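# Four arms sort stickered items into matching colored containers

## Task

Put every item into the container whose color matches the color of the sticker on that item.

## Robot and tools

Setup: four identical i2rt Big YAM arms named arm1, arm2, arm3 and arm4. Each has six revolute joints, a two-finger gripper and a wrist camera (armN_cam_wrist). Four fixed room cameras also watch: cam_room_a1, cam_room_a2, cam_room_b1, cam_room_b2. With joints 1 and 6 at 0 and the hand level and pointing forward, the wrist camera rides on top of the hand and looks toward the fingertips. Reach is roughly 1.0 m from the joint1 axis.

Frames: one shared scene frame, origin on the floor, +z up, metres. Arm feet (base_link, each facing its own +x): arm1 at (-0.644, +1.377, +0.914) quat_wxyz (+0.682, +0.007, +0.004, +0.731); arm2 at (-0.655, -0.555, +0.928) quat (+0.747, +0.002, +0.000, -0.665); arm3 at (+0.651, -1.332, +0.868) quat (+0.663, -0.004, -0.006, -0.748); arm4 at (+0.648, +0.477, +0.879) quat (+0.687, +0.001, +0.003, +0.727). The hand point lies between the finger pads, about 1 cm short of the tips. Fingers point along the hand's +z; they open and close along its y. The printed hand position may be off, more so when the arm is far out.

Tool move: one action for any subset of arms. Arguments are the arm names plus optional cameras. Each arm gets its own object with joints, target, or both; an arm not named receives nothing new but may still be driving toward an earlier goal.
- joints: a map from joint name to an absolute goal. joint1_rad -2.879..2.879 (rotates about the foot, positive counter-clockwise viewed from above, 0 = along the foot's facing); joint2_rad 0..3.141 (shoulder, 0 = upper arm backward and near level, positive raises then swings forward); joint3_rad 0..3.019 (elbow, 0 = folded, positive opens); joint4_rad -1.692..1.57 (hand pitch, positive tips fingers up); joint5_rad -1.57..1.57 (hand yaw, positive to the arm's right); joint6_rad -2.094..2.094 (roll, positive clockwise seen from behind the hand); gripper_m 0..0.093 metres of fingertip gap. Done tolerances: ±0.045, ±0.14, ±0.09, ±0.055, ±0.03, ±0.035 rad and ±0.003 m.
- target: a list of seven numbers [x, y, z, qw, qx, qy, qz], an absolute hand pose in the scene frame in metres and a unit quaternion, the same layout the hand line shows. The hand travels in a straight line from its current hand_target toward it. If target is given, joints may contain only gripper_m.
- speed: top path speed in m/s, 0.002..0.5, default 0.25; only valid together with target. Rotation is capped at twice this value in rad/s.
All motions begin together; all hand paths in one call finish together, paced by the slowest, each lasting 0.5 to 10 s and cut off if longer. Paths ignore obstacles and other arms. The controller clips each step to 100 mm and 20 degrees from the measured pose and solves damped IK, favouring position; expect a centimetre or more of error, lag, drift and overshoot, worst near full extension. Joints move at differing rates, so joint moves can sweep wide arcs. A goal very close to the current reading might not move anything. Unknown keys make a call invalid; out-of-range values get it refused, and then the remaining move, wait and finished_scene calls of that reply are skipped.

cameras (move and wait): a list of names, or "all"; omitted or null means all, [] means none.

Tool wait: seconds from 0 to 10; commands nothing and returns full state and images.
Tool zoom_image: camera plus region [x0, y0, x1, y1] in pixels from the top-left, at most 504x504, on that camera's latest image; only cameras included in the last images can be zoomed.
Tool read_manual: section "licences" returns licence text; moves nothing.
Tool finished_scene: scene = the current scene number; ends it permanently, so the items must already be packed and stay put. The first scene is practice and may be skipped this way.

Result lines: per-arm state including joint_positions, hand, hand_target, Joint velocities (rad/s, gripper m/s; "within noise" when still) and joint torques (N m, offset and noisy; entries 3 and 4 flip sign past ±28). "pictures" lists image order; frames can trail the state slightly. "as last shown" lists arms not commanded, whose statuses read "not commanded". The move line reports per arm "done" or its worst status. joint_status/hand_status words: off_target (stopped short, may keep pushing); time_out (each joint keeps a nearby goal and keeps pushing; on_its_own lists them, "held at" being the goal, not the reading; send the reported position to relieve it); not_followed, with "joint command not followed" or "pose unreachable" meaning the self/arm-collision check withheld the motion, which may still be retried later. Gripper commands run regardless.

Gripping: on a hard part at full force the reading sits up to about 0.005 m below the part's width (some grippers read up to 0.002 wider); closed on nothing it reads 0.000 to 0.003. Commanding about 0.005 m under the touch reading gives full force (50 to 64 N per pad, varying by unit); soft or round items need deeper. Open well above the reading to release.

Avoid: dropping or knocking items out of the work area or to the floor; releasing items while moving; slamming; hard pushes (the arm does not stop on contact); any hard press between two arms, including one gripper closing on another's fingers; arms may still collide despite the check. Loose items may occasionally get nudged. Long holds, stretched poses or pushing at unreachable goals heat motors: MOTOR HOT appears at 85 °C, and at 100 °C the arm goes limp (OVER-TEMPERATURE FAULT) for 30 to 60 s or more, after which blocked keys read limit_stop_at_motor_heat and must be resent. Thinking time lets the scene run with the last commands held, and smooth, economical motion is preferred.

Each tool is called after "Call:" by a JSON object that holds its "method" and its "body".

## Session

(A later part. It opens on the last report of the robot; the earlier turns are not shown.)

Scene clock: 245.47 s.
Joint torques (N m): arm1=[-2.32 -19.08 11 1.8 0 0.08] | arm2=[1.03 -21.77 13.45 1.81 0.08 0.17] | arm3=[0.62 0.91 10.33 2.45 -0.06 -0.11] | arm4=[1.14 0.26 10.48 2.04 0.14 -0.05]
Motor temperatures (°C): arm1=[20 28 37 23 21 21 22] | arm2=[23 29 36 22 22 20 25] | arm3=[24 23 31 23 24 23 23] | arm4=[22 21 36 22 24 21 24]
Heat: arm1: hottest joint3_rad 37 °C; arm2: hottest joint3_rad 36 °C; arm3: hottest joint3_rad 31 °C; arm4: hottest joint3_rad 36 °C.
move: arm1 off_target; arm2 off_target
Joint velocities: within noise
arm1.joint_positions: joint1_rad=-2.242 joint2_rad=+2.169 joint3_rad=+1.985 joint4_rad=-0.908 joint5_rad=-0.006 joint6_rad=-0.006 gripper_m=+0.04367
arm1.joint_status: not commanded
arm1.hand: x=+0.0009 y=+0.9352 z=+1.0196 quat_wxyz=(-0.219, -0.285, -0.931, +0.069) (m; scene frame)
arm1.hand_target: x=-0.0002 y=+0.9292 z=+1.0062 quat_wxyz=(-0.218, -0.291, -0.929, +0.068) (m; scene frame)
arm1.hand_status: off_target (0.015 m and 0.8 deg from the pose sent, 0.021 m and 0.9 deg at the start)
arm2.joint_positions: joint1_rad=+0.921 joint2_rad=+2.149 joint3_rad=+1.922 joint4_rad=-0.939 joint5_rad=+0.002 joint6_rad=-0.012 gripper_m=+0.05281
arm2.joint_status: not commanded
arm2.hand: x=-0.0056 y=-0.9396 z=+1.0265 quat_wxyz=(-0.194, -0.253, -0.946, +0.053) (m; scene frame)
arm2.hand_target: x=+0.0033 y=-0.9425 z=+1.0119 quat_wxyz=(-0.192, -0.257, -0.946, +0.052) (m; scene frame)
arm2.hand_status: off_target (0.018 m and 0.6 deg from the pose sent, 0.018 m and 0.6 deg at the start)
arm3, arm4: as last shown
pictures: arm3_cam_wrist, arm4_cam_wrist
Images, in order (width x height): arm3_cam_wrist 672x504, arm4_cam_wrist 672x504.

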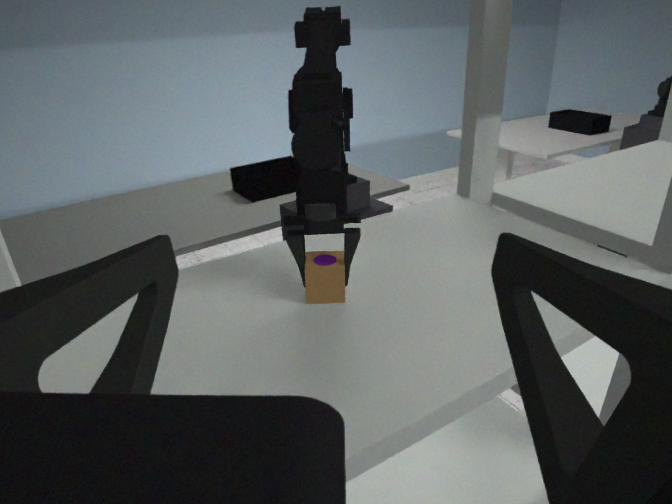

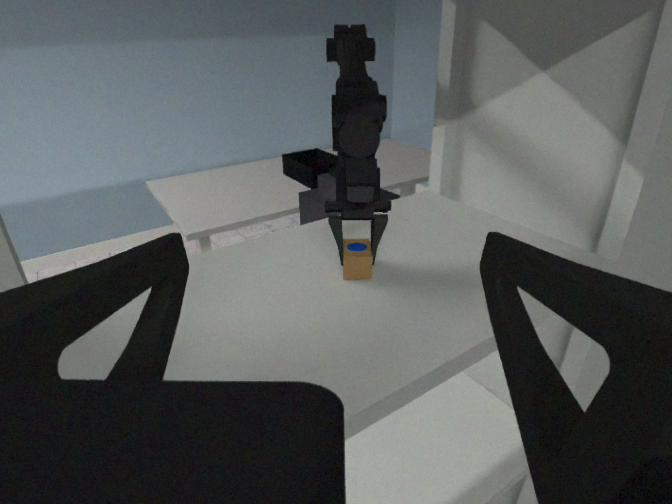

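Call:
{"method": "move", "body": {"arm1": {"target": [0.0, 0.931, 1.015, 0.218, 0.291, 0.9291, -0.0683], "speed": 0.06}, "arm2": {"target": [0.001, -0.942, 1.02, 0.192, 0.2572, 0.9457, -0.0522], "speed": 0.06}, "cameras": []}}

Call:
{"method": "move", "body": {"arm1": {"joints": {"gripper_m": 0.052}}, "arm2": {"joints": {"gripper_m": 0.062}}, "cameras": ["arm1_cam_wrist", "arm2_cam_wrist", "arm3_cam_wrist", "arm4_cam_wrist"]}}

Scene clock: 251.33 s.
Joint torques (N m): arm1=[-2.55 -19.66 11.7 1.26 0.04 0.12] | arm2=[0.97 -23 13.33 1.29 0.06 0.18] | arm3=[0.56 0.79 10.29 2.45 -0.06 -0.1] | arm4=[0.97 0.67 10.56 2.17 0.13 -0.11]
Motor temperatures (°C): arm1=[20 28 37 23 21 21 22] | arm2=[23 29 36 22 22 20 25] | arm3=[24 23 31 23 24 23 23] | arm4=[22 21 36 22 24 21 24]
Heat: arm1: hottest joint3_rad 37 °C; arm2: hottest joint3_rad 36 °C; arm3: hottest joint3_rad 31 °C; arm4: hottest joint3_rad 36 °C.
move: arm1 done; arm2 done
Joint velocities: within noise
arm1.joint_positions: joint1_rad=-2.242 joint2_rad=+2.169 joint3_rad=+1.985 joint4_rad=-0.908 joint5_rad=-0.006 joint6_rad=-0.006 gripper_m=+0.04367
arm1.joint_status: not commanded
arm1.hand: x=+0.0009 y=+0.9352 z=+1.0196 quat_wxyz=(-0.219, -0.285, -0.931, +0.069) (m; scene frame)
arm1.hand_target: x=+0.0000 y=+0.9311 z=+1.0151 quat_wxyz=(-0.218, -0.291, -0.929, +0.068) (m; scene frame)
arm1.hand_status: done (0.006 m and 0.8 deg from the pose sent, 0.006 m and 0.8 deg at the start)
arm2.joint_positions: joint1_rad=+0.921 joint2_rad=+2.149 joint3_rad=+1.922 joint4_rad=-0.939 joint5_rad=+0.002 joint6_rad=-0.012 gripper_m=+0.05281
arm2.joint_status: not commanded
arm2.hand: x=-0.0056 y=-0.9396 z=+1.0265 quat_wxyz=(-0.194, -0.253, -0.946, +0.053) (m; scene frame)
arm2.hand_target: x=+0.0007 y=-0.9418 z=+1.0199 quat_wxyz=(-0.192, -0.257, -0.946, +0.052) (m; scene frame)
arm2.hand_status: done (0.010 m and 0.6 deg from the pose sent, 0.010 m and 0.6 deg at the start)
arm3, arm4: as last shown
pictures: none
No camera images: "cameras" was empty.

Scene clock: 251.77 s.
Joint torques (N m): arm1=[-2.67 -19.96 11.75 1.18 0.02 0.1] | arm2=[0.91 -22.83 13.33 1.32 0.07 0.17] | arm3=[0.62 0.91 10.3 2.43 -0.06 -0.1] | arm4=[1.03 0.79 10.54 2 0.14 -0.07]
Motor temperatures (°C): arm1=[20 28 37 23 21 21 22] | arm2=[23 29 36 22 22 20 25] | arm3=[24 23 31 23 24 23 23] | arm4=[22 21 36 22 24 21 24]
Heat: arm1: hottest joint3_rad 37 °C; arm2: hottest joint3_rad 36 °C; arm3: hottest joint3_rad 31 °C; arm4: hottest joint3_rad 36 °C.
move: arm1 done; arm2 done
Joint velocities: within noise
arm1.joint_positions: joint1_rad=-2.242 joint2_rad=+2.169 joint3_rad=+1.985 joint4_rad=-0.908 joint5_rad=-0.006 joint6_rad=-0.006 gripper_m=+0.05197
arm1.joint_status: all done
arm1.hand: x=+0.0009 y=+0.9352 z=+1.0196 quat_wxyz=(-0.219, -0.285, -0.931, +0.069) (m; scene frame)
arm1.hand_target: x=+0.0000 y=+0.9311 z=+1.0151 quat_wxyz=(-0.218, -0.291, -0.929, +0.068) (m; scene frame)
arm1.hand_status: not commanded
arm2.joint_positions: joint1_rad=+0.921 joint2_rad=+2.149 joint3_rad=+1.922 joint4_rad=-0.939 joint5_rad=+0.002 joint6_rad=-0.012 gripper_m=+0.06193
arm2.joint_status: all done
arm2.hand: x=-0.0056 y=-0.9396 z=+1.0265 quat_wxyz=(-0.194, -0.253, -0.946, +0.053) (m; scene frame)
arm2.hand_target: x=+0.0007 y=-0.9418 z=+1.0199 quat_wxyz=(-0.192, -0.257, -0.946, +0.052) (m; scene frame)
arm2.hand_status: not commanded
arm3, arm4: as last shown
pictures: arm1_cam_wrist, arm2_cam_wrist, arm3_cam_wrist, arm4_cam_wrist
Images, in order (width x height): arm1_cam_wrist 672x504, arm2_cam_wrist 672x504, arm3_cam_wrist 672x504, arm4_cam_wrist 672x504.

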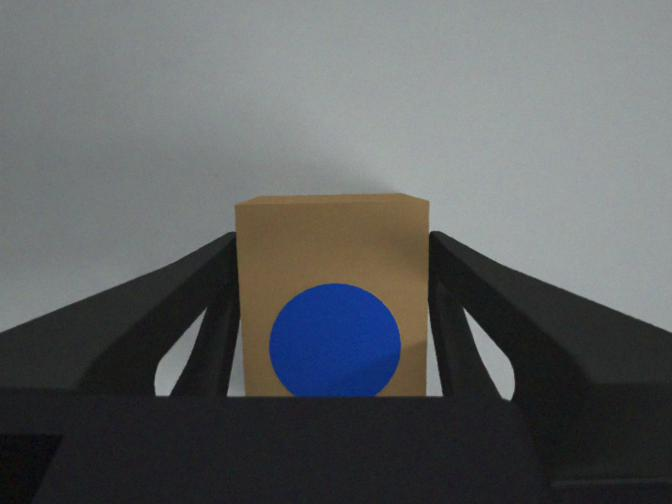

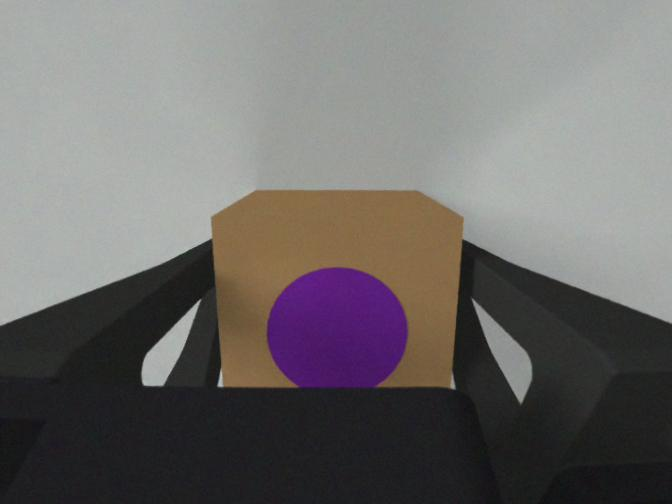

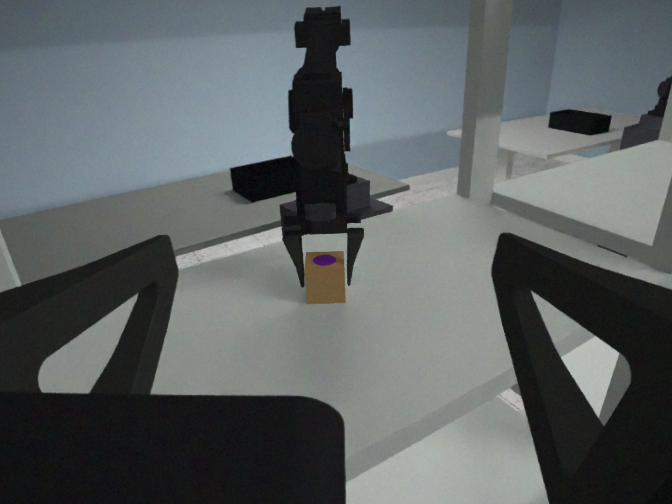

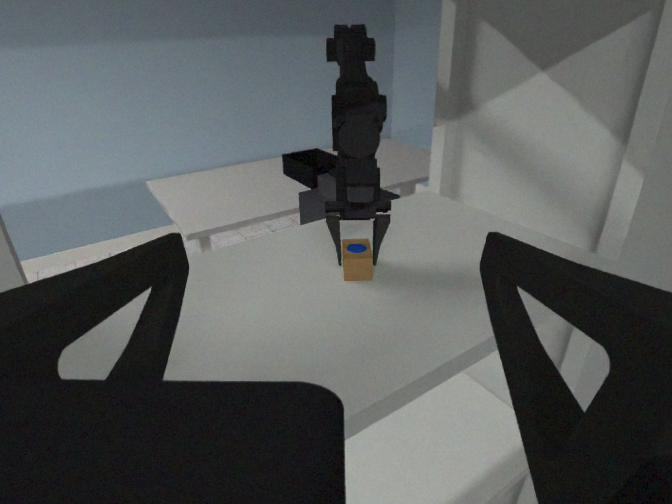

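Call:
{"method": "move", "body": {"arm1": {"joints": {"gripper_m": 0.08}}, "arm2": {"joints": {"gripper_m": 0.09}}, "cameras": []}}

Call:
{"method": "move", "body": {"arm1": {"target": [-0.002, 0.933, 1.12, 0.218, 0.291, 0.9291, -0.0683], "speed": 0.12}, "arm2": {"target": [-0.003, -0.94, 1.12, 0.2204, 0.2555, 0.9395, -0.0599], "speed": 0.12}, "cameras": ["arm1_cam_wrist", "arm2_cam_wrist"]}}

Scene clock: 256.00 s.
Joint torques (N m): arm1=[-2.2 -19.9 11.74 1.17 0 0.12] | arm2=[0.97 -23 13.31 1.33 0.06 0.17] | arm3=[0.62 0.85 10.28 2.44 -0.06 -0.1] | arm4=[0.79 0.26 10.58 1.98 0.15 -0.06]
Motor temperatures (°C): arm1=[20 28 37 23 21 21 22] | arm2=[23 29 36 22 22 20 24] | arm3=[24 23 31 23 24 23 23] | arm4=[22 21 36 22 24 21 24]
Heat: arm1: hottest joint3_rad 37 °C; arm2: hottest joint3_rad 36 °C; arm3: hottest joint3_rad 31 °C; arm4: hottest joint3_rad 36 °C.
move: arm1 done; arm2 done
Joint velocities: within noise
arm1.joint_positions: joint1_rad=-2.242 joint2_rad=+2.169 joint3_rad=+1.985 joint4_rad=-0.908 joint5_rad=-0.006 joint6_rad=-0.006 gripper_m=+0.07993
arm1.joint_status: all done
arm1.hand: x=+0.0009 y=+0.9352 z=+1.0196 quat_wxyz=(-0.219, -0.285, -0.931, +0.069) (m; scene frame)
arm1.hand_target: x=+0.0000 y=+0.9311 z=+1.0151 quat_wxyz=(-0.218, -0.291, -0.929, +0.068) (m; scene frame)
arm1.hand_status: not commanded
arm2.joint_positions: joint1_rad=+0.921 joint2_rad=+2.149 joint3_rad=+1.922 joint4_rad=-0.939 joint5_rad=+0.002 joint6_rad=-0.012 gripper_m=+0.08990
arm2.joint_status: all done
arm2.hand: x=-0.0056 y=-0.9396 z=+1.0265 quat_wxyz=(-0.194, -0.253, -0.946, +0.053) (m; scene frame)
arm2.hand_target: x=+0.0007 y=-0.9418 z=+1.0199 quat_wxyz=(-0.192, -0.257, -0.946, +0.052) (m; scene frame)
arm2.hand_status: not commanded
arm3.joint_positions: joint1_rad=-1.980 joint2_rad=+0.399 joint3_rad=+0.496 joint4_rad=+0.093 joint5_rad=+0.001 joint6_rad=+0.004 gripper_m=+0.09402
arm3.joint_status: not commanded
arm3.hand: x=+0.3737 y=-1.1630 z=+1.2883 quat_wxyz=(+0.196, -0.616, +0.174, +0.743) (m; scene frame)
arm3.hand_target: x=+0.3761 y=-1.1608 z=+1.2948 quat_wxyz=(+0.203, -0.608, +0.173, +0.748) (m; scene frame)
arm3.hand_status: not commanded
arm4.joint_positions: joint1_rad=+0.902 joint2_rad=+0.402 joint3_rad=+0.486 joint4_rad=+0.091 joint5_rad=-0.001 joint6_rad=+0.012 gripper_m=+0.09402
arm4.joint_status: not commanded
arm4.hand: x=+0.3857 y=+0.6647 z=+1.2953 quat_wxyz=(-0.224, +0.611, -0.199, -0.733) (m; scene frame)
arm4.hand_target: x=+0.3878 y=+0.6626 z=+1.3097 quat_wxyz=(-0.232, +0.599, -0.191, -0.743) (m; scene frame)
arm4.hand_status: not commanded
pictures: none
No camera images: "cameras" was empty.

Scene clock: 257.60 s.
Joint torques (N m): arm1=[-2.43 -21.77 16.53 0.68 -0.02 0.11] | arm2=[0.91 -24.7 15.77 1.01 0.04 0.17] | arm3=[0.56 0.73 10.32 2.43 -0.06 -0.1] | arm4=[1.08 0.91 10.62 2.07 0.1 -0.07]
Motor temperatures (°C): arm1=[20 28 38 23 21 21 22] | arm2=[23 30 36 22 22 20 24] | arm3=[24 23 31 23 24 23 23] | arm4=[22 21 36 22 24 21 24]
Heat: arm1: hottest joint3_rad 38 °C; arm2: hottest joint3_rad 36 °C; arm3: hottest joint3_rad 31 °C; arm4: hottest joint3_rad 36 °C.
move: arm1 off_target; arm2 off_target
Joint velocities: within noise
arm1.joint_positions: joint1_rad=-2.242 joint2_rad=+2.147 joint3_rad=+2.133 joint4_rad=-1.139 joint5_rad=-0.006 joint6_rad=-0.006 gripper_m=+0.07993
arm1.joint_status: not commanded
arm1.hand: x=-0.0092 y=+0.9426 z=+1.0835 quat_wxyz=(-0.191, -0.287, -0.937, +0.060) (m; scene frame)
arm1.hand_target: x=-0.0035 y=+0.9341 z=+1.1201 quat_wxyz=(-0.219, -0.291, -0.929, +0.069) (m; scene frame)
arm1.hand_status: off_target (0.038 m and 3.4 deg from the pose sent, 0.101 m and 0.7 deg at the start)
arm2.joint_positions: joint1_rad=+0.921 joint2_rad=+2.078 joint3_rad=+1.978 joint4_rad=-1.051 joint5_rad=+0.002 joint6_rad=-0.012 gripper_m=+0.08990
arm2.joint_status: not commanded
arm2.hand: x=-0.0136 y=-0.9352 z=+1.0944 quat_wxyz=(-0.201, -0.252, -0.945, +0.055) (m; scene frame)
arm2.hand_target: x=-0.0040 y=-0.9393 z=+1.1199 quat_wxyz=(-0.221, -0.255, -0.939, +0.060) (m; scene frame)
arm2.hand_status: off_target (0.028 m and 2.4 deg from the pose sent, 0.093 m and 3.2 deg at the start)
arm3, arm4: as last shown
pictures: arm1_cam_wrist, arm2_cam_wrist
Images, in order (width x height): arm1_cam_wrist 672x504, arm2_cam_wrist 672x504.

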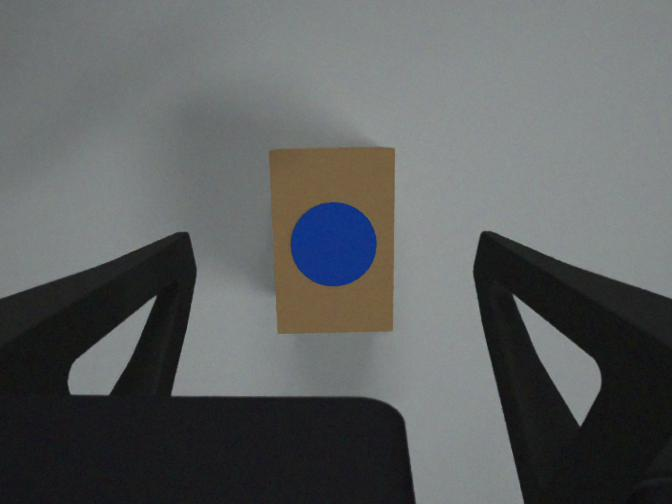

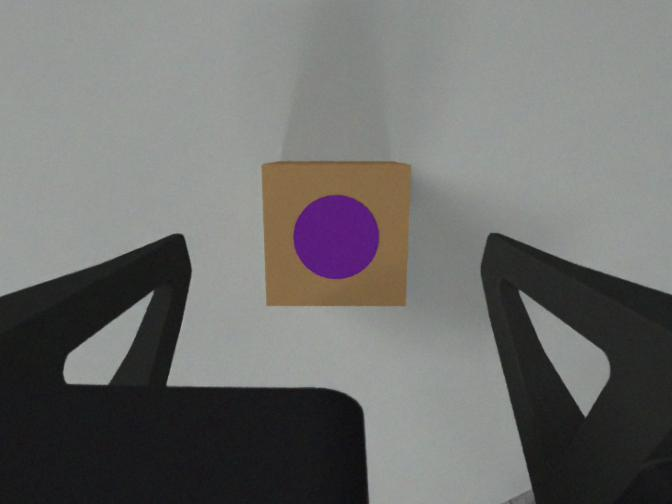

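Call:
{"method": "move", "body": {"arm1": {"target": [-0.15, 1.035, 1.16, 0.3589, 0.277, 0.8843, -0.1124], "speed": 0.2}, "arm2": {"target": [-0.165, -0.845, 1.16, 0.3629, 0.2431, 0.8942, -0.0987], "speed": 0.2}, "cameras": []}}

Call:
{"method": "move", "body": {"arm1": {"joints": {"joint2_rad": 0.6, "joint3_rad": 0.9, "joint4_rad": -1.3}}, "arm2": {"joints": {"joint2_rad": 0.6, "joint3_rad": 0.9, "joint4_rad": -1.3}}, "cameras": ["arm3_cam_wrist", "arm4_cam_wrist"]}}

Scene clock: 265.93 s.
Joint torques (N m): arm1=[-2.43 -11.69 11.93 2.24 0 0.11] | arm2=[0.91 -14.04 10.51 2.95 0.03 0.16] | arm3=[0.62 0.91 10.3 2.44 -0.06 -0.09] | arm4=[0.85 1.08 10.56 2.1 0.14 -0.07]
Motor temperatures (°C): arm1=[20 28 37 23 21 21 22] | arm2=[23 29 36 22 22 20 24] | arm3=[24 23 31 23 24 23 23] | arm4=[22 21 36 22 24 21 24]
Heat: arm1: hottest joint3_rad 37 °C; arm2: hottest joint3_rad 36 °C; arm3: hottest joint3_rad 31 °C; arm4: hottest joint3_rad 36 °C.
move: arm1 off_target; arm2 done
Joint velocities: within noise
arm1.joint_positions: joint1_rad=-2.242 joint2_rad=+1.476 joint3_rad=+1.238 joint4_rad=-0.579 joint5_rad=-0.006 joint6_rad=-0.006 gripper_m=+0.07994
arm1.joint_status: not commanded
arm1.hand: x=-0.1512 y=+1.0409 z=+1.1497 quat_wxyz=(-0.344, -0.272, -0.892, +0.108) (m; scene frame)
arm1.hand_target: x=-0.1502 y=+1.0352 z=+1.1600 quat_wxyz=(-0.359, -0.277, -0.884, +0.112) (m; scene frame)
arm1.hand_status: off_target (0.012 m and 2.0 deg from the pose sent, 0.185 m and 21.1 deg at the start)
arm2.joint_positions: joint1_rad=+0.921 joint2_rad=+1.415 joint3_rad=+1.145 joint4_rad=-0.537 joint5_rad=+0.002 joint6_rad=-0.012 gripper_m=+0.08990
arm2.joint_status: not commanded
arm2.hand: x=-0.1662 y=-0.8455 z=+1.1637 quat_wxyz=(-0.359, -0.240, -0.896, +0.099) (m; scene frame)
arm2.hand_target: x=-0.1650 y=-0.8450 z=+1.1602 quat_wxyz=(-0.363, -0.243, -0.894, +0.099) (m; scene frame)
arm2.hand_status: done (0.004 m and 0.6 deg from the pose sent, 0.188 m and 20.1 deg at the start)
arm3, arm4: as last shown
pictures: none
No camera images: "cameras" was empty.

Scene clock: 267.33 s.
Joint torques (N m): arm1=[-2.61 2.32 11.67 0.92 0.04 0.11] | arm2=[0.91 -1.2 11 1.31 0.02 0.16] | arm3=[0.56 0.67 10.33 2.43 -0.06 -0.11] | arm4=[0.38 0.26 10.61 2.06 0.11 -0.11]
Motor temperatures (°C): arm1=[20 28 37 23 21 21 22] | arm2=[23 29 36 22 22 20 24] | arm3=[24 23 31 23 24 23 23] | arm4=[22 21 36 22 24 21 24]
Heat: arm1: hottest joint3_rad 37 °C; arm2: hottest joint3_rad 36 °C; arm3: hottest joint3_rad 31 °C; arm4: hottest joint3_rad 36 °C.
move: arm1 done; arm2 done
Joint velocities: within noise
arm1.joint_positions: joint1_rad=-2.242 joint2_rad=+0.597 joint3_rad=+0.894 joint4_rad=-1.289 joint5_rad=-0.006 joint6_rad=-0.006 gripper_m=+0.07994
arm1.joint_status: all done
arm1.hand: x=-0.4357 y=+1.2373 z=+1.2161 quat_wxyz=(-0.266, -0.281, -0.918, +0.084) (m; scene frame)
arm1.hand_target: x=-0.4375 y=+1.2365 z=+1.2168 quat_wxyz=(-0.262, -0.288, -0.917, +0.082) (m; scene frame)
arm1.hand_status: not commanded
arm2.joint_positions: joint1_rad=+0.921 joint2_rad=+0.599 joint3_rad=+0.901 joint4_rad=-1.286 joint5_rad=+0.002 joint6_rad=-0.012 gripper_m=+0.08990
arm2.joint_status: all done
arm2.hand: x=-0.4422 y=-0.6830 z=+1.2373 quat_wxyz=(-0.279, -0.247, -0.925, +0.077) (m; scene frame)
arm2.hand_target: x=-0.4446 y=-0.6812 z=+1.2344 quat_wxyz=(-0.272, -0.251, -0.926, +0.074) (m; scene frame)
arm2.hand_status: not commanded
arm3, arm4: as last shown
pictures: arm3_cam_wrist, arm4_cam_wrist
Images, in order (width x height): arm3_cam_wrist 672x504, arm4_cam_wrist 672x504.

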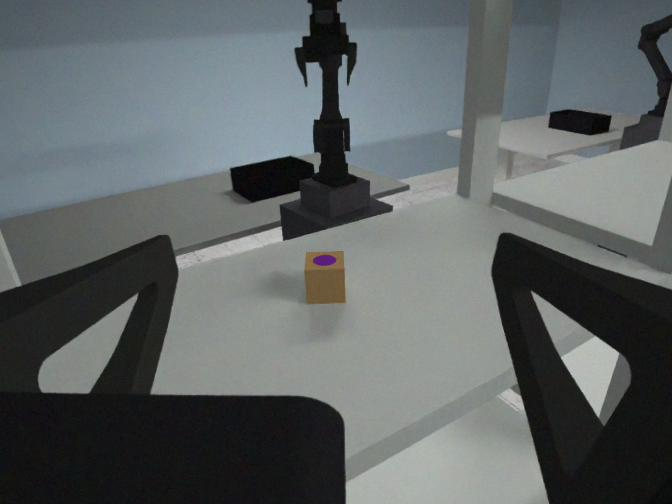

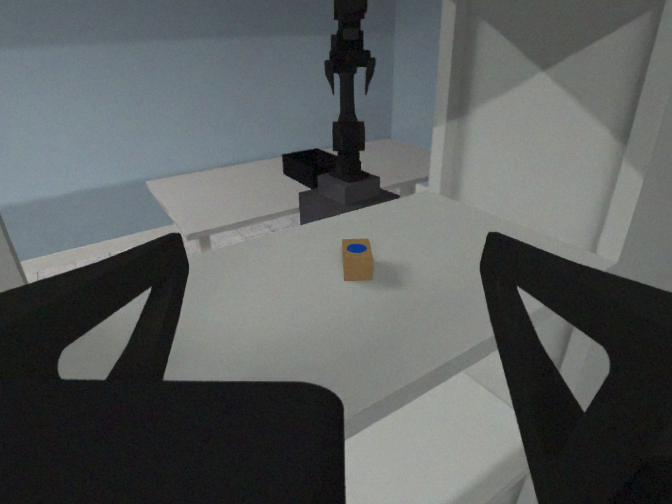

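Call:
{"method": "move", "body": {"cameras": ["arm3_cam_wrist","arm4_cam_wrist"]}}

Scene clock: 293.57 s.
Joint torques (N m): arm1=[-1.85 2.2 11.71 0.92 -0.04 0.08] | arm2=[0.85 -1.2 10.95 1.29 0.03 0.16] | arm3=[0.67 0.79 10.32 2.45 -0.05 -0.1] | arm4=[0.79 0.56 10.52 2.07 0.15 -0.09]
Motor temperatures (°C): arm1=[20 27 37 23 21 21 22] | arm2=[23 28 35 22 22 20 24] | arm3=[24 23 31 23 24 23 23] | arm4=[22 21 37 22 24 21 24]
Heat: arm1: hottest joint3_rad 37 °C; arm2: hottest joint3_rad 35 °C; arm3: hottest joint3_rad 31 °C; arm4: hottest joint3_rad 37 °C.
Joint velocities: within noise
arm1.joint_positions: joint1_rad=-2.242 joint2_rad=+0.597 joint3_rad=+0.894 joint4_rad=-1.289 joint5_rad=-0.006 joint6_rad=-0.006 gripper_m=+0.07994
arm1.joint_status: all done
arm1.hand: x=-0.4357 y=+1.2373 z=+1.2161 quat_wxyz=(-0.266, -0.281, -0.918, +0.084) (m; scene frame)
arm1.hand_target: x=-0.4375 y=+1.2365 z=+1.2168 quat_wxyz=(-0.262, -0.288, -0.917, +0.082) (m; scene frame)
arm1.hand_status: not commanded
arm2.joint_positions: joint1_rad=+0.921 joint2_rad=+0.599 joint3_rad=+0.901 joint4_rad=-1.286 joint5_rad=+0.002 joint6_rad=-0.012 gripper_m=+0.08990
arm2.joint_status: all done
arm2.hand: x=-0.4422 y=-0.6830 z=+1.2373 quat_wxyz=(-0.279, -0.247, -0.925, +0.077) (m; scene frame)
arm2.hand_target: x=-0.4446 y=-0.6812 z=+1.2344 quat_wxyz=(-0.272, -0.251, -0.926, +0.074) (m; scene frame)
arm2.hand_status: not commanded
arm3.joint_positions: joint1_rad=-1.980 joint2_rad=+0.399 joint3_rad=+0.496 joint4_rad=+0.093 joint5_rad=+0.001 joint6_rad=+0.004 gripper_m=+0.09402
arm3.joint_status: not commanded
arm3.hand: x=+0.3737 y=-1.1630 z=+1.2883 quat_wxyz=(+0.196, -0.616, +0.174, +0.743) (m; scene frame)
arm3.hand_target: x=+0.3761 y=-1.1608 z=+1.2948 quat_wxyz=(+0.203, -0.608, +0.173, +0.748) (m; scene frame)
arm3.hand_status: not commanded
arm4.joint_positions: joint1_rad=+0.902 joint2_rad=+0.402 joint3_rad=+0.486 joint4_rad=+0.091 joint5_rad=-0.001 joint6_rad=+0.012 gripper_m=+0.09402
arm4.joint_status: not commanded
arm4.hand: x=+0.3857 y=+0.6647 z=+1.2953 quat_wxyz=(-0.224, +0.611, -0.199, -0.733) (m; scene frame)
arm4.hand_target: x=+0.3878 y=+0.6626 z=+1.3097 quat_wxyz=(-0.232, +0.599, -0.191, -0.743) (m; scene frame)
arm4.hand_status: not commanded
pictures: arm3_cam_wrist, arm4_cam_wrist
Images, in order (width x height): arm3_cam_wrist 672x504, arm4_cam_wrist 672x504.

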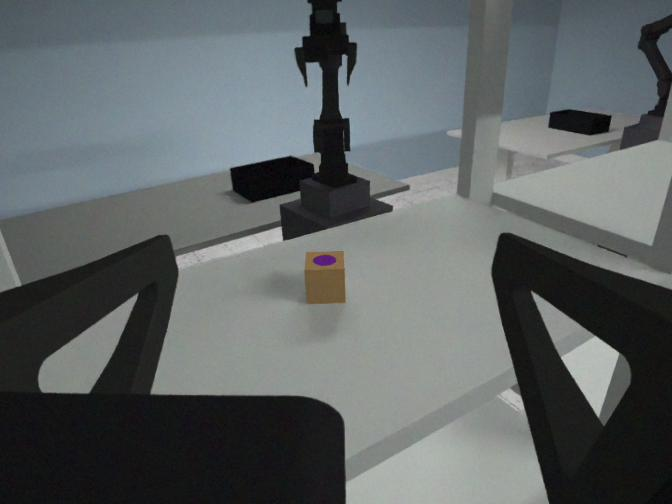

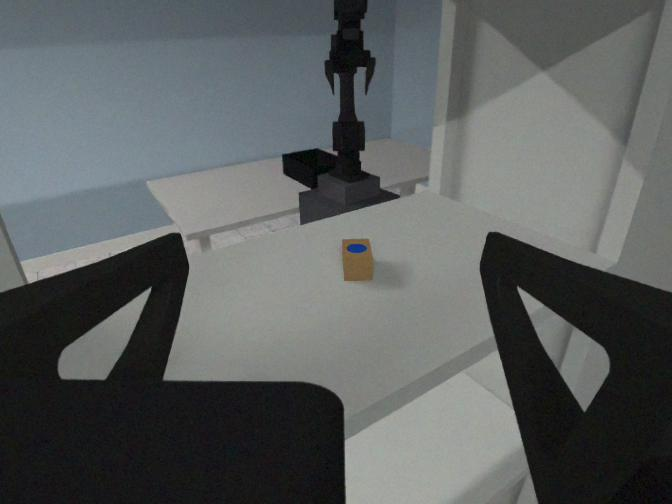

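Call:
{"method": "move", "body": {"arm4": {"target": [0.10, 0.866, 1.15, 0.1141, -0.883, 0.281, 0.3584], "speed": 0.3}, "arm3": {"target": [0.09, -0.995, 1.15, 0.0997, -0.8934, 0.2456, 0.3626], "speed": 0.3}, "arm1": {"joints": {"joint1_rad": 0}}, "arm2": {"joints": {"joint1_rad": 0}}, "cameras": ["arm3_cam_wrist","arm4_cam_wrist"]}}

Scene clock: 302.90 s.
Joint torques (N m): arm1=[-1.08 2.84 11.54 0.99 0.09 0.1] | arm2=[0.5 -1.2 11.02 1.28 -0.05 0.16] | arm3=[1.26 -17.79 14.02 1.02 0.11 -0.13] | arm4=[0.97 -17.08 12.85 0.66 0.25 -0.06]
Motor temperatures (°C): arm1=[20 26 37 23 21 21 22] | arm2=[23 27 34 22 22 20 23] | arm3=[24 23 31 23 24 23 23] | arm4=[22 22 37 22 24 21 24]
Heat: arm1: hottest joint3_rad 37 °C; arm2: hottest joint3_rad 34 °C; arm3: hottest joint3_rad 31 °C; arm4: hottest joint3_rad 37 °C.
move: arm1 done; arm2 done; arm3 off_target; arm4 off_target
Joint velocities: within noise
arm1.joint_positions: joint1_rad=-0.006 joint2_rad=+0.597 joint3_rad=+0.894 joint4_rad=-1.289 joint5_rad=-0.009 joint6_rad=-0.004 gripper_m=+0.07996
arm1.joint_status: all done
arm1.hand: x=-0.6555 y=+1.6224 z=+1.2204 quat_wxyz=(-0.188, +0.699, -0.655, -0.217) (m; scene frame)
arm1.hand_target: x=-0.6566 y=+1.6212 z=+1.2213 quat_wxyz=(-0.185, +0.699, -0.656, -0.215) (m; scene frame)
arm1.hand_status: not commanded
arm2.joint_positions: joint1_rad=+0.004 joint2_rad=+0.599 joint3_rad=+0.901 joint4_rad=-1.286 joint5_rad=+0.003 joint6_rad=-0.012 gripper_m=+0.08991
arm2.joint_status: all done
arm2.hand: x=-0.6266 y=-0.8028 z=+1.2366 quat_wxyz=(-0.214, -0.631, -0.720, +0.193) (m; scene frame)
arm2.hand_target: x=-0.6279 y=-0.8000 z=+1.2337 quat_wxyz=(-0.209, -0.638, -0.718, +0.186) (m; scene frame)
arm2.hand_status: not commanded
arm3.joint_positions: joint1_rad=-1.980 joint2_rad=+1.596 joint3_rad=+1.420 joint4_rad=-0.666 joint5_rad=+0.009 joint6_rad=+0.003 gripper_m=+0.09402
arm3.joint_status: not commanded
arm3.hand: x=+0.1002 y=-1.0036 z=+1.1192 quat_wxyz=(+0.091, -0.902, +0.250, +0.341) (m; scene frame)
arm3.hand_target: x=+0.0913 y=-0.9959 z=+1.1501 quat_wxyz=(+0.100, -0.893, +0.246, +0.363) (m; scene frame)
arm3.hand_status: off_target (0.034 m and 2.9 deg from the pose sent, 0.358 m and 56.2 deg at the start)
arm4.joint_positions: joint1_rad=+0.902 joint2_rad=+1.650 joint3_rad=+1.456 joint4_rad=-0.642 joint5_rad=+0.003 joint6_rad=+0.012 gripper_m=+0.09402
arm4.joint_status: not commanded
arm4.hand: x=+0.1104 y=+0.8580 z=+1.1268 quat_wxyz=(-0.105, +0.887, -0.288, -0.344) (m; scene frame)
arm4.hand_target: x=+0.1010 y=+0.8654 z=+1.1499 quat_wxyz=(-0.114, +0.883, -0.281, -0.359) (m; scene frame)
arm4.hand_status: off_target (0.027 m and 2.1 deg from the pose sent, 0.378 m and 55.9 deg at the start)
pictures: arm3_cam_wrist, arm4_cam_wrist
Images, in order (width x height): arm3_cam_wrist 672x504, arm4_cam_wrist 672x504.

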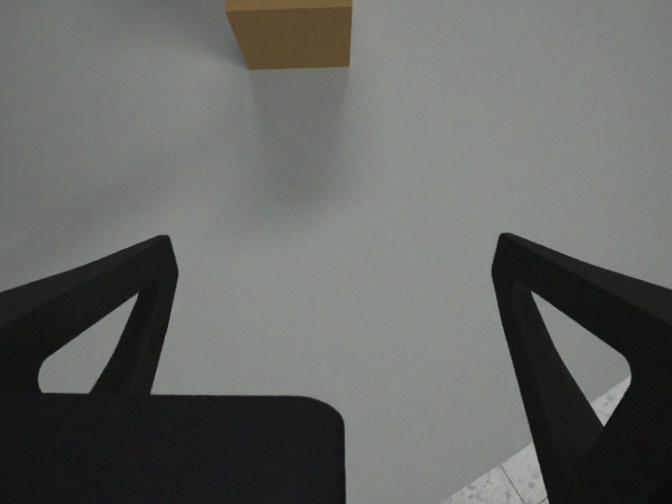

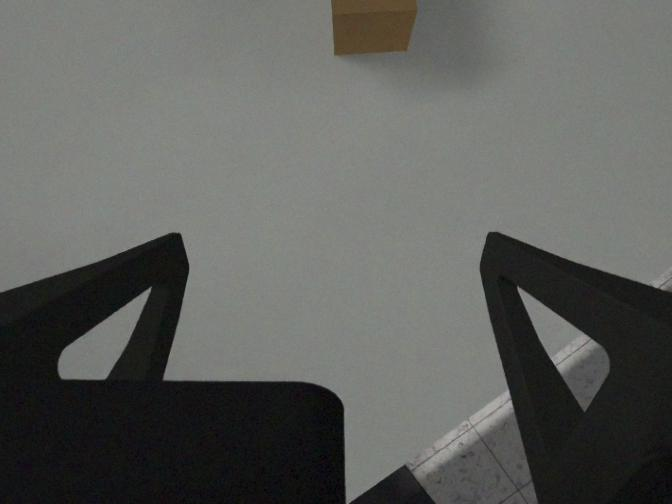

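Call:
{"method": "move", "body": {"arm4": {"target": [-0.004, 0.958, 1.155, 0.0535, -0.9364, 0.2996, 0.1778], "speed": 0.2}, "arm3": {"target": [-0.025, -0.948, 1.16, 0.0471, -0.9504, 0.2509, 0.1782], "speed": 0.2}, "cameras": ["arm3_cam_wrist","arm4_cam_wrist"]}}

Scene clock: 335.73 s.
Joint torques (N m): arm1=[-1.08 2.9 11.59 0.85 0.13 0.06] | arm2=[0.38 -1.26 11.02 1.25 -0.04 0.16] | arm3=[2.55 -26.17 12.64 0.36 0.08 -0.06] | arm4=[1.08 -26.4 11.54 0.38 -0.03 -0.11]
Motor temperatures (°C): arm1=[20 25 36 23 21 21 22] | arm2=[23 26 34 22 22 20 23] | arm3=[24 24 36 23 24 23 23] | arm4=[22 24 41 22 24 21 24]
Heat: arm1: hottest joint3_rad 36 °C; arm2: hottest joint3_rad 34 °C; arm3: hottest joint3_rad 36 °C; arm4: hottest joint3_rad 41 °C.
move: arm3 off_target; arm4 off_target
Joint velocities: within noise
arm1, arm2: as last shown
arm3.joint_positions: joint1_rad=-1.972 joint2_rad=+2.390 joint3_rad=+2.879 joint4_rad=-1.691 joint5_rad=+0.012 joint6_rad=+0.003 gripper_m=+0.09402
arm3.joint_status: not commanded
arm3.hand: x=-0.0162 y=-0.9415 z=+1.1506 quat_wxyz=(+0.046, -0.950, +0.257, +0.173) (m; scene frame)
arm3.hand_target: x=-0.0240 y=-0.9487 z=+1.1595 quat_wxyz=(+0.049, -0.949, +0.250, +0.186) (m; scene frame)
arm3.hand_status: off_target (0.014 m and 1.0 deg from the pose sent, 0.143 m and 20.1 deg at the start; a joint's target at an end of its range on 17 of 62 steps)
arm4.joint_positions: joint1_rad=+0.886 joint2_rad=+2.432 joint3_rad=+2.880 joint4_rad=-1.564 joint5_rad=-0.003 joint6_rad=+0.000 gripper_m=+0.09402
arm4.joint_status: not commanded
arm4.hand: x=-0.0025 y=+0.9519 z=+1.1505 quat_wxyz=(-0.066, +0.926, -0.302, -0.216) (m; scene frame)
arm4.hand_target: x=-0.0028 y=+0.9573 z=+1.1545 quat_wxyz=(-0.069, +0.926, -0.297, -0.224) (m; scene frame)
arm4.hand_status: off_target (0.008 m and 4.8 deg from the pose sent, 0.155 m and 20.8 deg at the start; a joint's target at an end of its range on 27 of 62 steps)
pictures: arm3_cam_wrist, arm4_cam_wrist
Images, in order (width x height): arm3_cam_wrist 672x504, arm4_cam_wrist 672x504.

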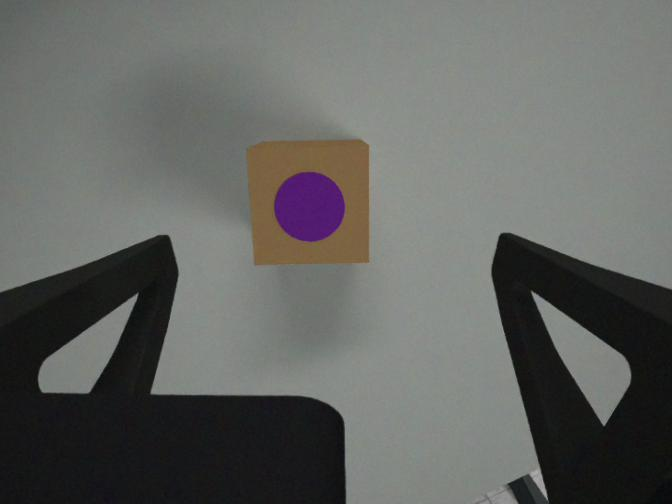

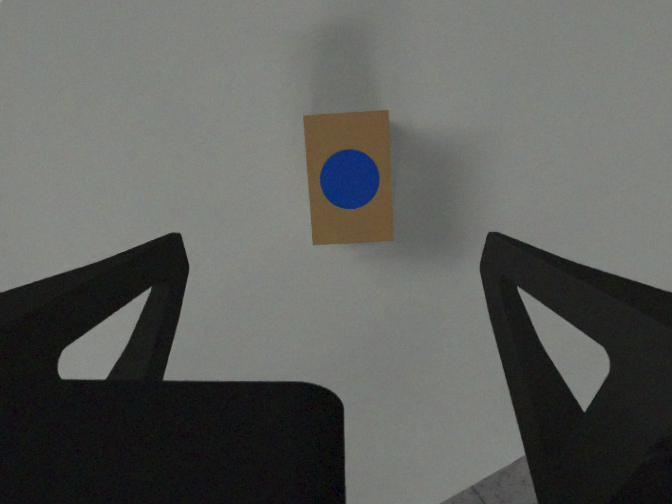

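Call:
{"method": "move", "body": {"arm4": {"target": [-0.0185, 0.977, 1.095, 0.0589, -0.9383, 0.2757, 0.2003], "speed": 0.12}, "arm3": {"target": [-0.031, -0.962, 1.10, 0.0518, -0.9474, 0.2427, 0.2023], "speed": 0.12}, "cameras": ["arm3_cam_wrist","arm4_cam_wrist"]}}

Scene clock: 361.80 s.
Joint torques (N m): arm1=[-1.67 1.85 11.75 0.9 0.09 0.12] | arm2=[0.32 -1.2 10.99 1.31 -0.05 0.16] | arm3=[2.2 -28.63 8.83 1.35 0.13 -0.02] | arm4=[0.5 -27.93 11.84 1.29 -0.06 -0.11]
Motor temperatures (°C): arm1=[20 25 36 23 21 21 22] | arm2=[23 26 34 22 22 20 23] | arm3=[24 25 36 23 24 23 23] | arm4=[22 24 44 22 24 21 24]
Heat: arm1: hottest joint3_rad 36 °C; arm2: hottest joint3_rad 34 °C; arm3: hottest joint3_rad 36 °C; arm4: hottest joint3_rad 44 °C.
move: arm3 off_target; arm4 off_target
Joint velocities: within noise
arm1, arm2: as last shown
arm3.joint_positions: joint1_rad=-1.950 joint2_rad=+2.201 joint3_rad=+2.344 joint4_rad=-1.314 joint5_rad=+0.013 joint6_rad=+0.003 gripper_m=+0.09402
arm3.joint_status: not commanded
arm3.hand: x=-0.0269 y=-0.9552 z=+1.0859 quat_wxyz=(+0.049, -0.949, +0.247, +0.189) (m; scene frame)
arm3.hand_target: x=-0.0310 y=-0.9621 z=+1.1000 quat_wxyz=(+0.052, -0.947, +0.243, +0.202) (m; scene frame)
arm3.hand_status: off_target (0.016 m and 1.7 deg from the pose sent, 0.057 m and 3.8 deg at the start)
arm4.joint_positions: joint1_rad=+0.873 joint2_rad=+2.525 joint3_rad=+2.882 joint4_rad=-1.530 joint5_rad=-0.022 joint6_rad=-0.056 gripper_m=+0.09402
arm4.joint_status: not commanded
arm4.hand: x=-0.0125 y=+0.9679 z=+1.0816 quat_wxyz=(-0.055, +0.939, -0.282, -0.191) (m; scene frame)
arm4.hand_target: x=-0.0170 y=+0.9760 z=+1.0948 quat_wxyz=(-0.064, +0.935, -0.275, -0.214) (m; scene frame)
arm4.hand_status: off_target (0.017 m and 1.3 deg from the pose sent, 0.063 m and 3.8 deg at the start; a joint's target at an end of its range on 25 of 43 steps)
pictures: arm3_cam_wrist, arm4_cam_wrist
Images, in order (width x height): arm3_cam_wrist 672x504, arm4_cam_wrist 672x504.

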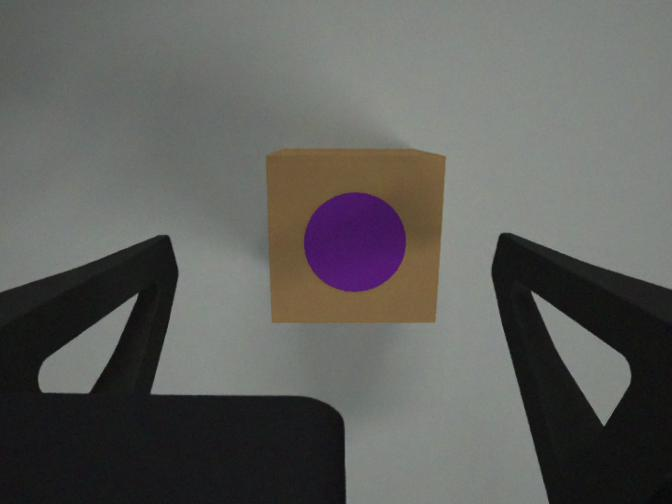

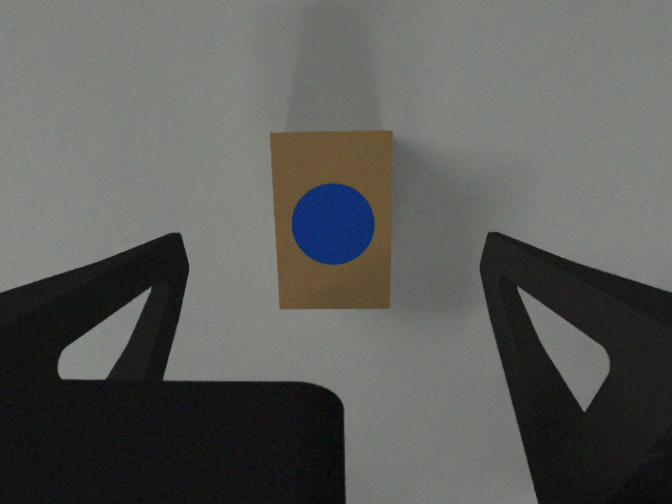

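Call:
{"method": "move", "body": {"arm4": {"target": [-0.0208, 0.9786, 1.045, 0.0589, -0.9383, 0.2757, 0.2003], "speed": 0.08}, "arm3": {"target": [-0.022, -0.946, 1.045, 0.0518, -0.9474, 0.2427, 0.2023], "speed": 0.08}, "cameras": ["arm3_cam_wrist","arm4_cam_wrist"]}}

Scene clock: 376.33 s.
Joint torques (N m): arm1=[-1.38 2.43 11.62 0.95 0.11 0.1] | arm2=[0.32 -1.26 10.99 1.28 -0.04 0.15] | arm3=[0.32 -28.51 8.85 1.28 -0.09 -0.13] | arm4=[0.56 -31.21 8.8 1.11 -0.07 -0.09]
Motor temperatures (°C): arm1=[20 25 36 23 21 21 22] | arm2=[23 26 34 22 22 20 23] | arm3=[24 27 34 23 24 23 23] | arm4=[22 27 42 22 24 21 24]
Heat: arm1: hottest joint3_rad 36 °C; arm2: hottest joint3_rad 34 °C; arm3: hottest joint3_rad 34 °C; arm4: hottest joint3_rad 42 °C.
move: arm3 off_target; arm4 off_target
Joint velocities: within noise
arm1, arm2: as last shown
arm3.joint_positions: joint1_rad=-1.951 joint2_rad=+2.186 joint3_rad=+2.171 joint4_rad=-1.158 joint5_rad=+0.007 joint6_rad=-0.010 gripper_m=+0.09402
arm3.joint_status: not commanded
arm3.hand: x=-0.0263 y=-0.9566 z=+1.0292 quat_wxyz=(+0.047, -0.951, +0.240, +0.188) (m; scene frame)
arm3.hand_target: x=-0.0218 y=-0.9461 z=+1.0449 quat_wxyz=(+0.052, -0.947, +0.243, +0.202) (m; scene frame)
arm3.hand_status: off_target (0.019 m and 1.8 deg from the pose sent, 0.042 m and 1.7 deg at the start)
arm4.joint_positions: joint1_rad=+0.873 joint2_rad=+2.501 joint3_rad=+2.690 joint4_rad=-1.379 joint5_rad=-0.022 joint6_rad=-0.058 gripper_m=+0.09402
arm4.joint_status: not commanded
arm4.hand: x=-0.0203 y=+0.9735 z=+1.0261 quat_wxyz=(-0.052, +0.941, -0.281, -0.183) (m; scene frame)
arm4.hand_target: x=-0.0206 y=+0.9784 z=+1.0450 quat_wxyz=(-0.059, +0.938, -0.276, -0.200) (m; scene frame)
arm4.hand_status: off_target (0.020 m and 2.2 deg from the pose sent, 0.039 m and 1.3 deg at the start)
pictures: arm3_cam_wrist, arm4_cam_wrist
Images, in order (width x height): arm3_cam_wrist 672x504, arm4_cam_wrist 672x504.

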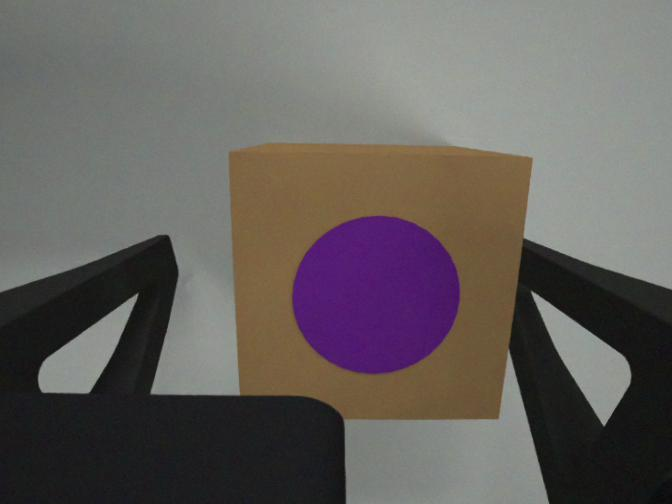

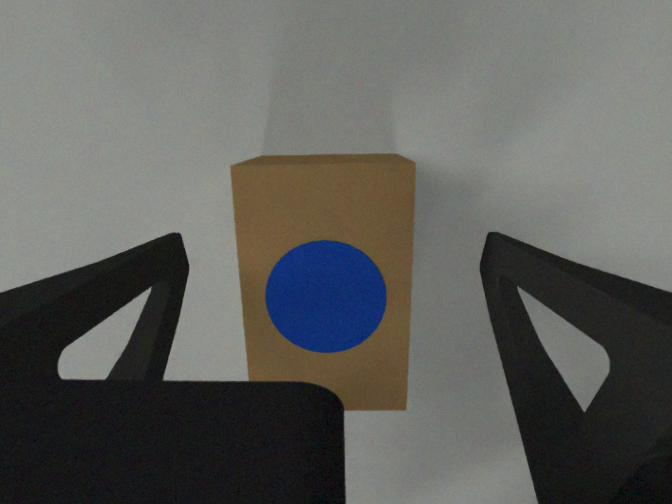

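Call:
{"method": "move", "body": {"arm4": {"joints": {"gripper_m": 0.035}}, "arm3": {"target": [-0.0155, -0.935, 1.058, 0.0518, -0.9474, 0.2427, 0.2023], "speed": 0.05}, "cameras": ["arm3_cam_wrist","arm4_cam_wrist"]}}

Scene clock: 397.43 s.
Joint torques (N m): arm1=[-1.61 2.43 11.51 0.92 0.11 0.07] | arm2=[0.32 -1.14 11 1.31 -0.04 0.15] | arm3=[0.79 -28.75 11.41 0.43 -0.07 -0.11] | arm4=[0.32 -30.86 8.94 1.1 -0.08 -0.07]
Motor temperatures (°C): arm1=[20 24 37 23 21 21 21] | arm2=[23 25 34 22 22 20 23] | arm3=[24 29 33 23 24 23 23] | arm4=[22 30 40 22 24 21 24]
Heat: arm1: hottest joint3_rad 37 °C; arm2: hottest joint3_rad 34 °C; arm3: hottest joint3_rad 33 °C; arm4: hottest joint3_rad 40 °C.
move: arm3 off_target; arm4 off_target
Joint velocities: within noise
arm1, arm2: as last shown
arm3.joint_positions: joint1_rad=-1.973 joint2_rad=+2.185 joint3_rad=+2.171 joint4_rad=-1.170 joint5_rad=+0.000 joint6_rad=-0.026 gripper_m=+0.09402
arm3.joint_status: not commanded
arm3.hand: x=-0.0163 y=-0.9441 z=+1.0289 quat_wxyz=(+0.046, -0.952, +0.243, +0.183) (m; scene frame)
arm3.hand_target: x=-0.0149 y=-0.9353 z=+1.0578 quat_wxyz=(+0.052, -0.947, +0.243, +0.202) (m; scene frame)
arm3.hand_status: off_target (0.031 m and 2.4 deg from the pose sent, 0.038 m and 1.8 deg at the start)
arm4.joint_positions: joint1_rad=+0.873 joint2_rad=+2.501 joint3_rad=+2.690 joint4_rad=-1.379 joint5_rad=-0.022 joint6_rad=-0.059 gripper_m=+0.04437
arm4.joint_status: gripper_m off_target (ended at +0.04439, target +0.03500)
arm4.hand: x=-0.0204 y=+0.9733 z=+1.0264 quat_wxyz=(-0.052, +0.941, -0.281, -0.183) (m; scene frame)
arm4.hand_target: x=-0.0205 y=+0.9784 z=+1.0451 quat_wxyz=(-0.059, +0.938, -0.276, -0.200) (m; scene frame)
arm4.hand_status: not commanded
pictures: arm3_cam_wrist, arm4_cam_wrist
Images, in order (width x height): arm3_cam_wrist 672x504, arm4_cam_wrist 672x504.

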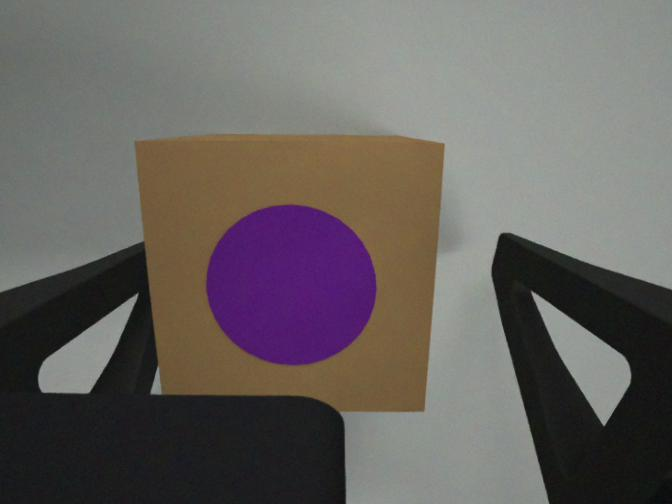

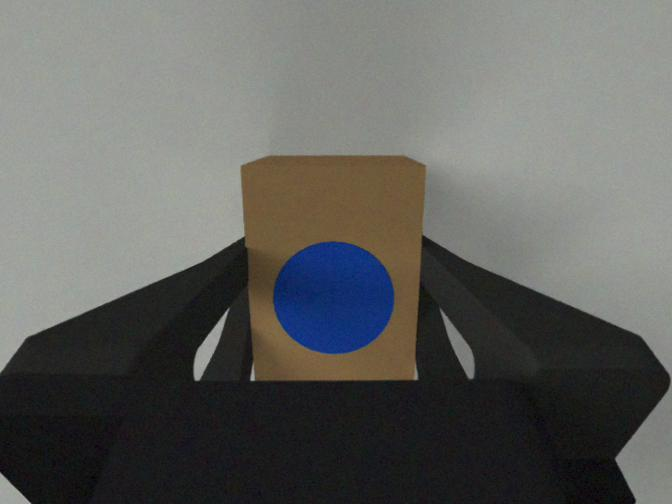

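Call:
{"method": "move", "body": {"arm4": {"target": [-0.0205, 0.9784, 1.12, 0.0589, -0.9383, 0.2757, 0.2003], "speed": 0.08}, "arm3": {"target": [-0.0255, -0.9605, 1.062, 0.0518, -0.9474, 0.2427, 0.2023], "speed": 0.05}, "cameras": ["arm3_cam_wrist","arm4_cam_wrist"]}}

Scene clock: 406.47 s.
Joint torques (N m): arm1=[-1.14 3.19 11.63 0.92 0.03 0.07] | arm2=[0.5 -1.2 11.02 1.28 -0.05 0.16] | arm3=[2.37 -28.45 10.48 0.43 0.12 0.02] | arm4=[0.44 -28.86 10.93 0.84 -0.02 -0.05]
Motor temperatures (°C): arm1=[20 24 37 23 21 21 21] | arm2=[23 25 34 22 22 20 23] | arm3=[24 29 33 23 24 23 23] | arm4=[22 31 40 22 24 21 25]
Heat: arm1: hottest joint3_rad 37 °C; arm2: hottest joint3_rad 34 °C; arm3: hottest joint3_rad 33 °C; arm4: hottest joint3_rad 40 °C.
move: arm3 off_target; arm4 off_target
Joint velocities: within noise
arm1, arm2: as last shown
arm3.joint_positions: joint1_rad=-1.957 joint2_rad=+2.172 joint3_rad=+2.171 joint4_rad=-1.171 joint5_rad=+0.010 joint6_rad=-0.007 gripper_m=+0.09402
arm3.joint_status: not commanded
arm3.hand: x=-0.0209 y=-0.9539 z=+1.0389 quat_wxyz=(+0.049, -0.950, +0.245, +0.188) (m; scene frame)
arm3.hand_target: x=-0.0253 y=-0.9607 z=+1.0619 quat_wxyz=(+0.052, -0.947, +0.243, +0.202) (m; scene frame)
arm3.hand_status: off_target (0.024 m and 1.7 deg from the pose sent, 0.038 m and 2.4 deg at the start)
arm4.joint_positions: joint1_rad=+0.873 joint2_rad=+2.507 joint3_rad=+2.893 joint4_rad=-1.491 joint5_rad=-0.022 joint6_rad=-0.059 gripper_m=+0.04437
arm4.joint_status: not commanded
arm4.hand: x=-0.0192 y=+0.9730 z=+1.1048 quat_wxyz=(-0.067, +0.932, -0.278, -0.222) (m; scene frame)
arm4.hand_target: x=-0.0193 y=+0.9774 z=+1.1195 quat_wxyz=(-0.073, +0.929, -0.274, -0.238) (m; scene frame)
arm4.hand_status: off_target (0.016 m and 2.8 deg from the pose sent, 0.094 m and 2.2 deg at the start; a joint's target at an end of its range on 28 of 45 steps)
pictures: arm3_cam_wrist, arm4_cam_wrist
Images, in order (width x height): arm3_cam_wrist 672x504, arm4_cam_wrist 672x504.

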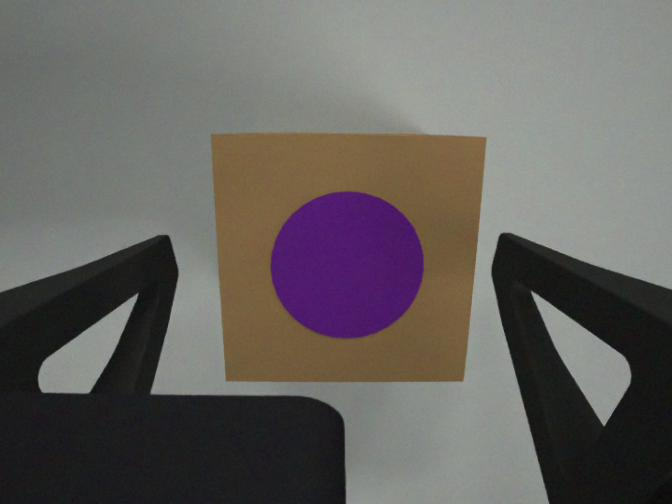

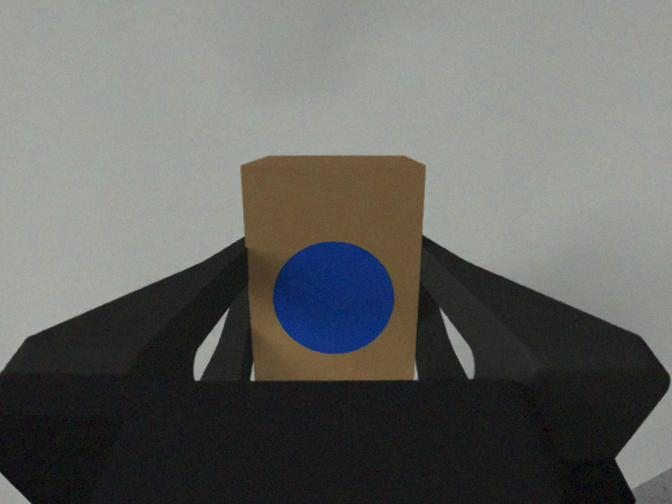

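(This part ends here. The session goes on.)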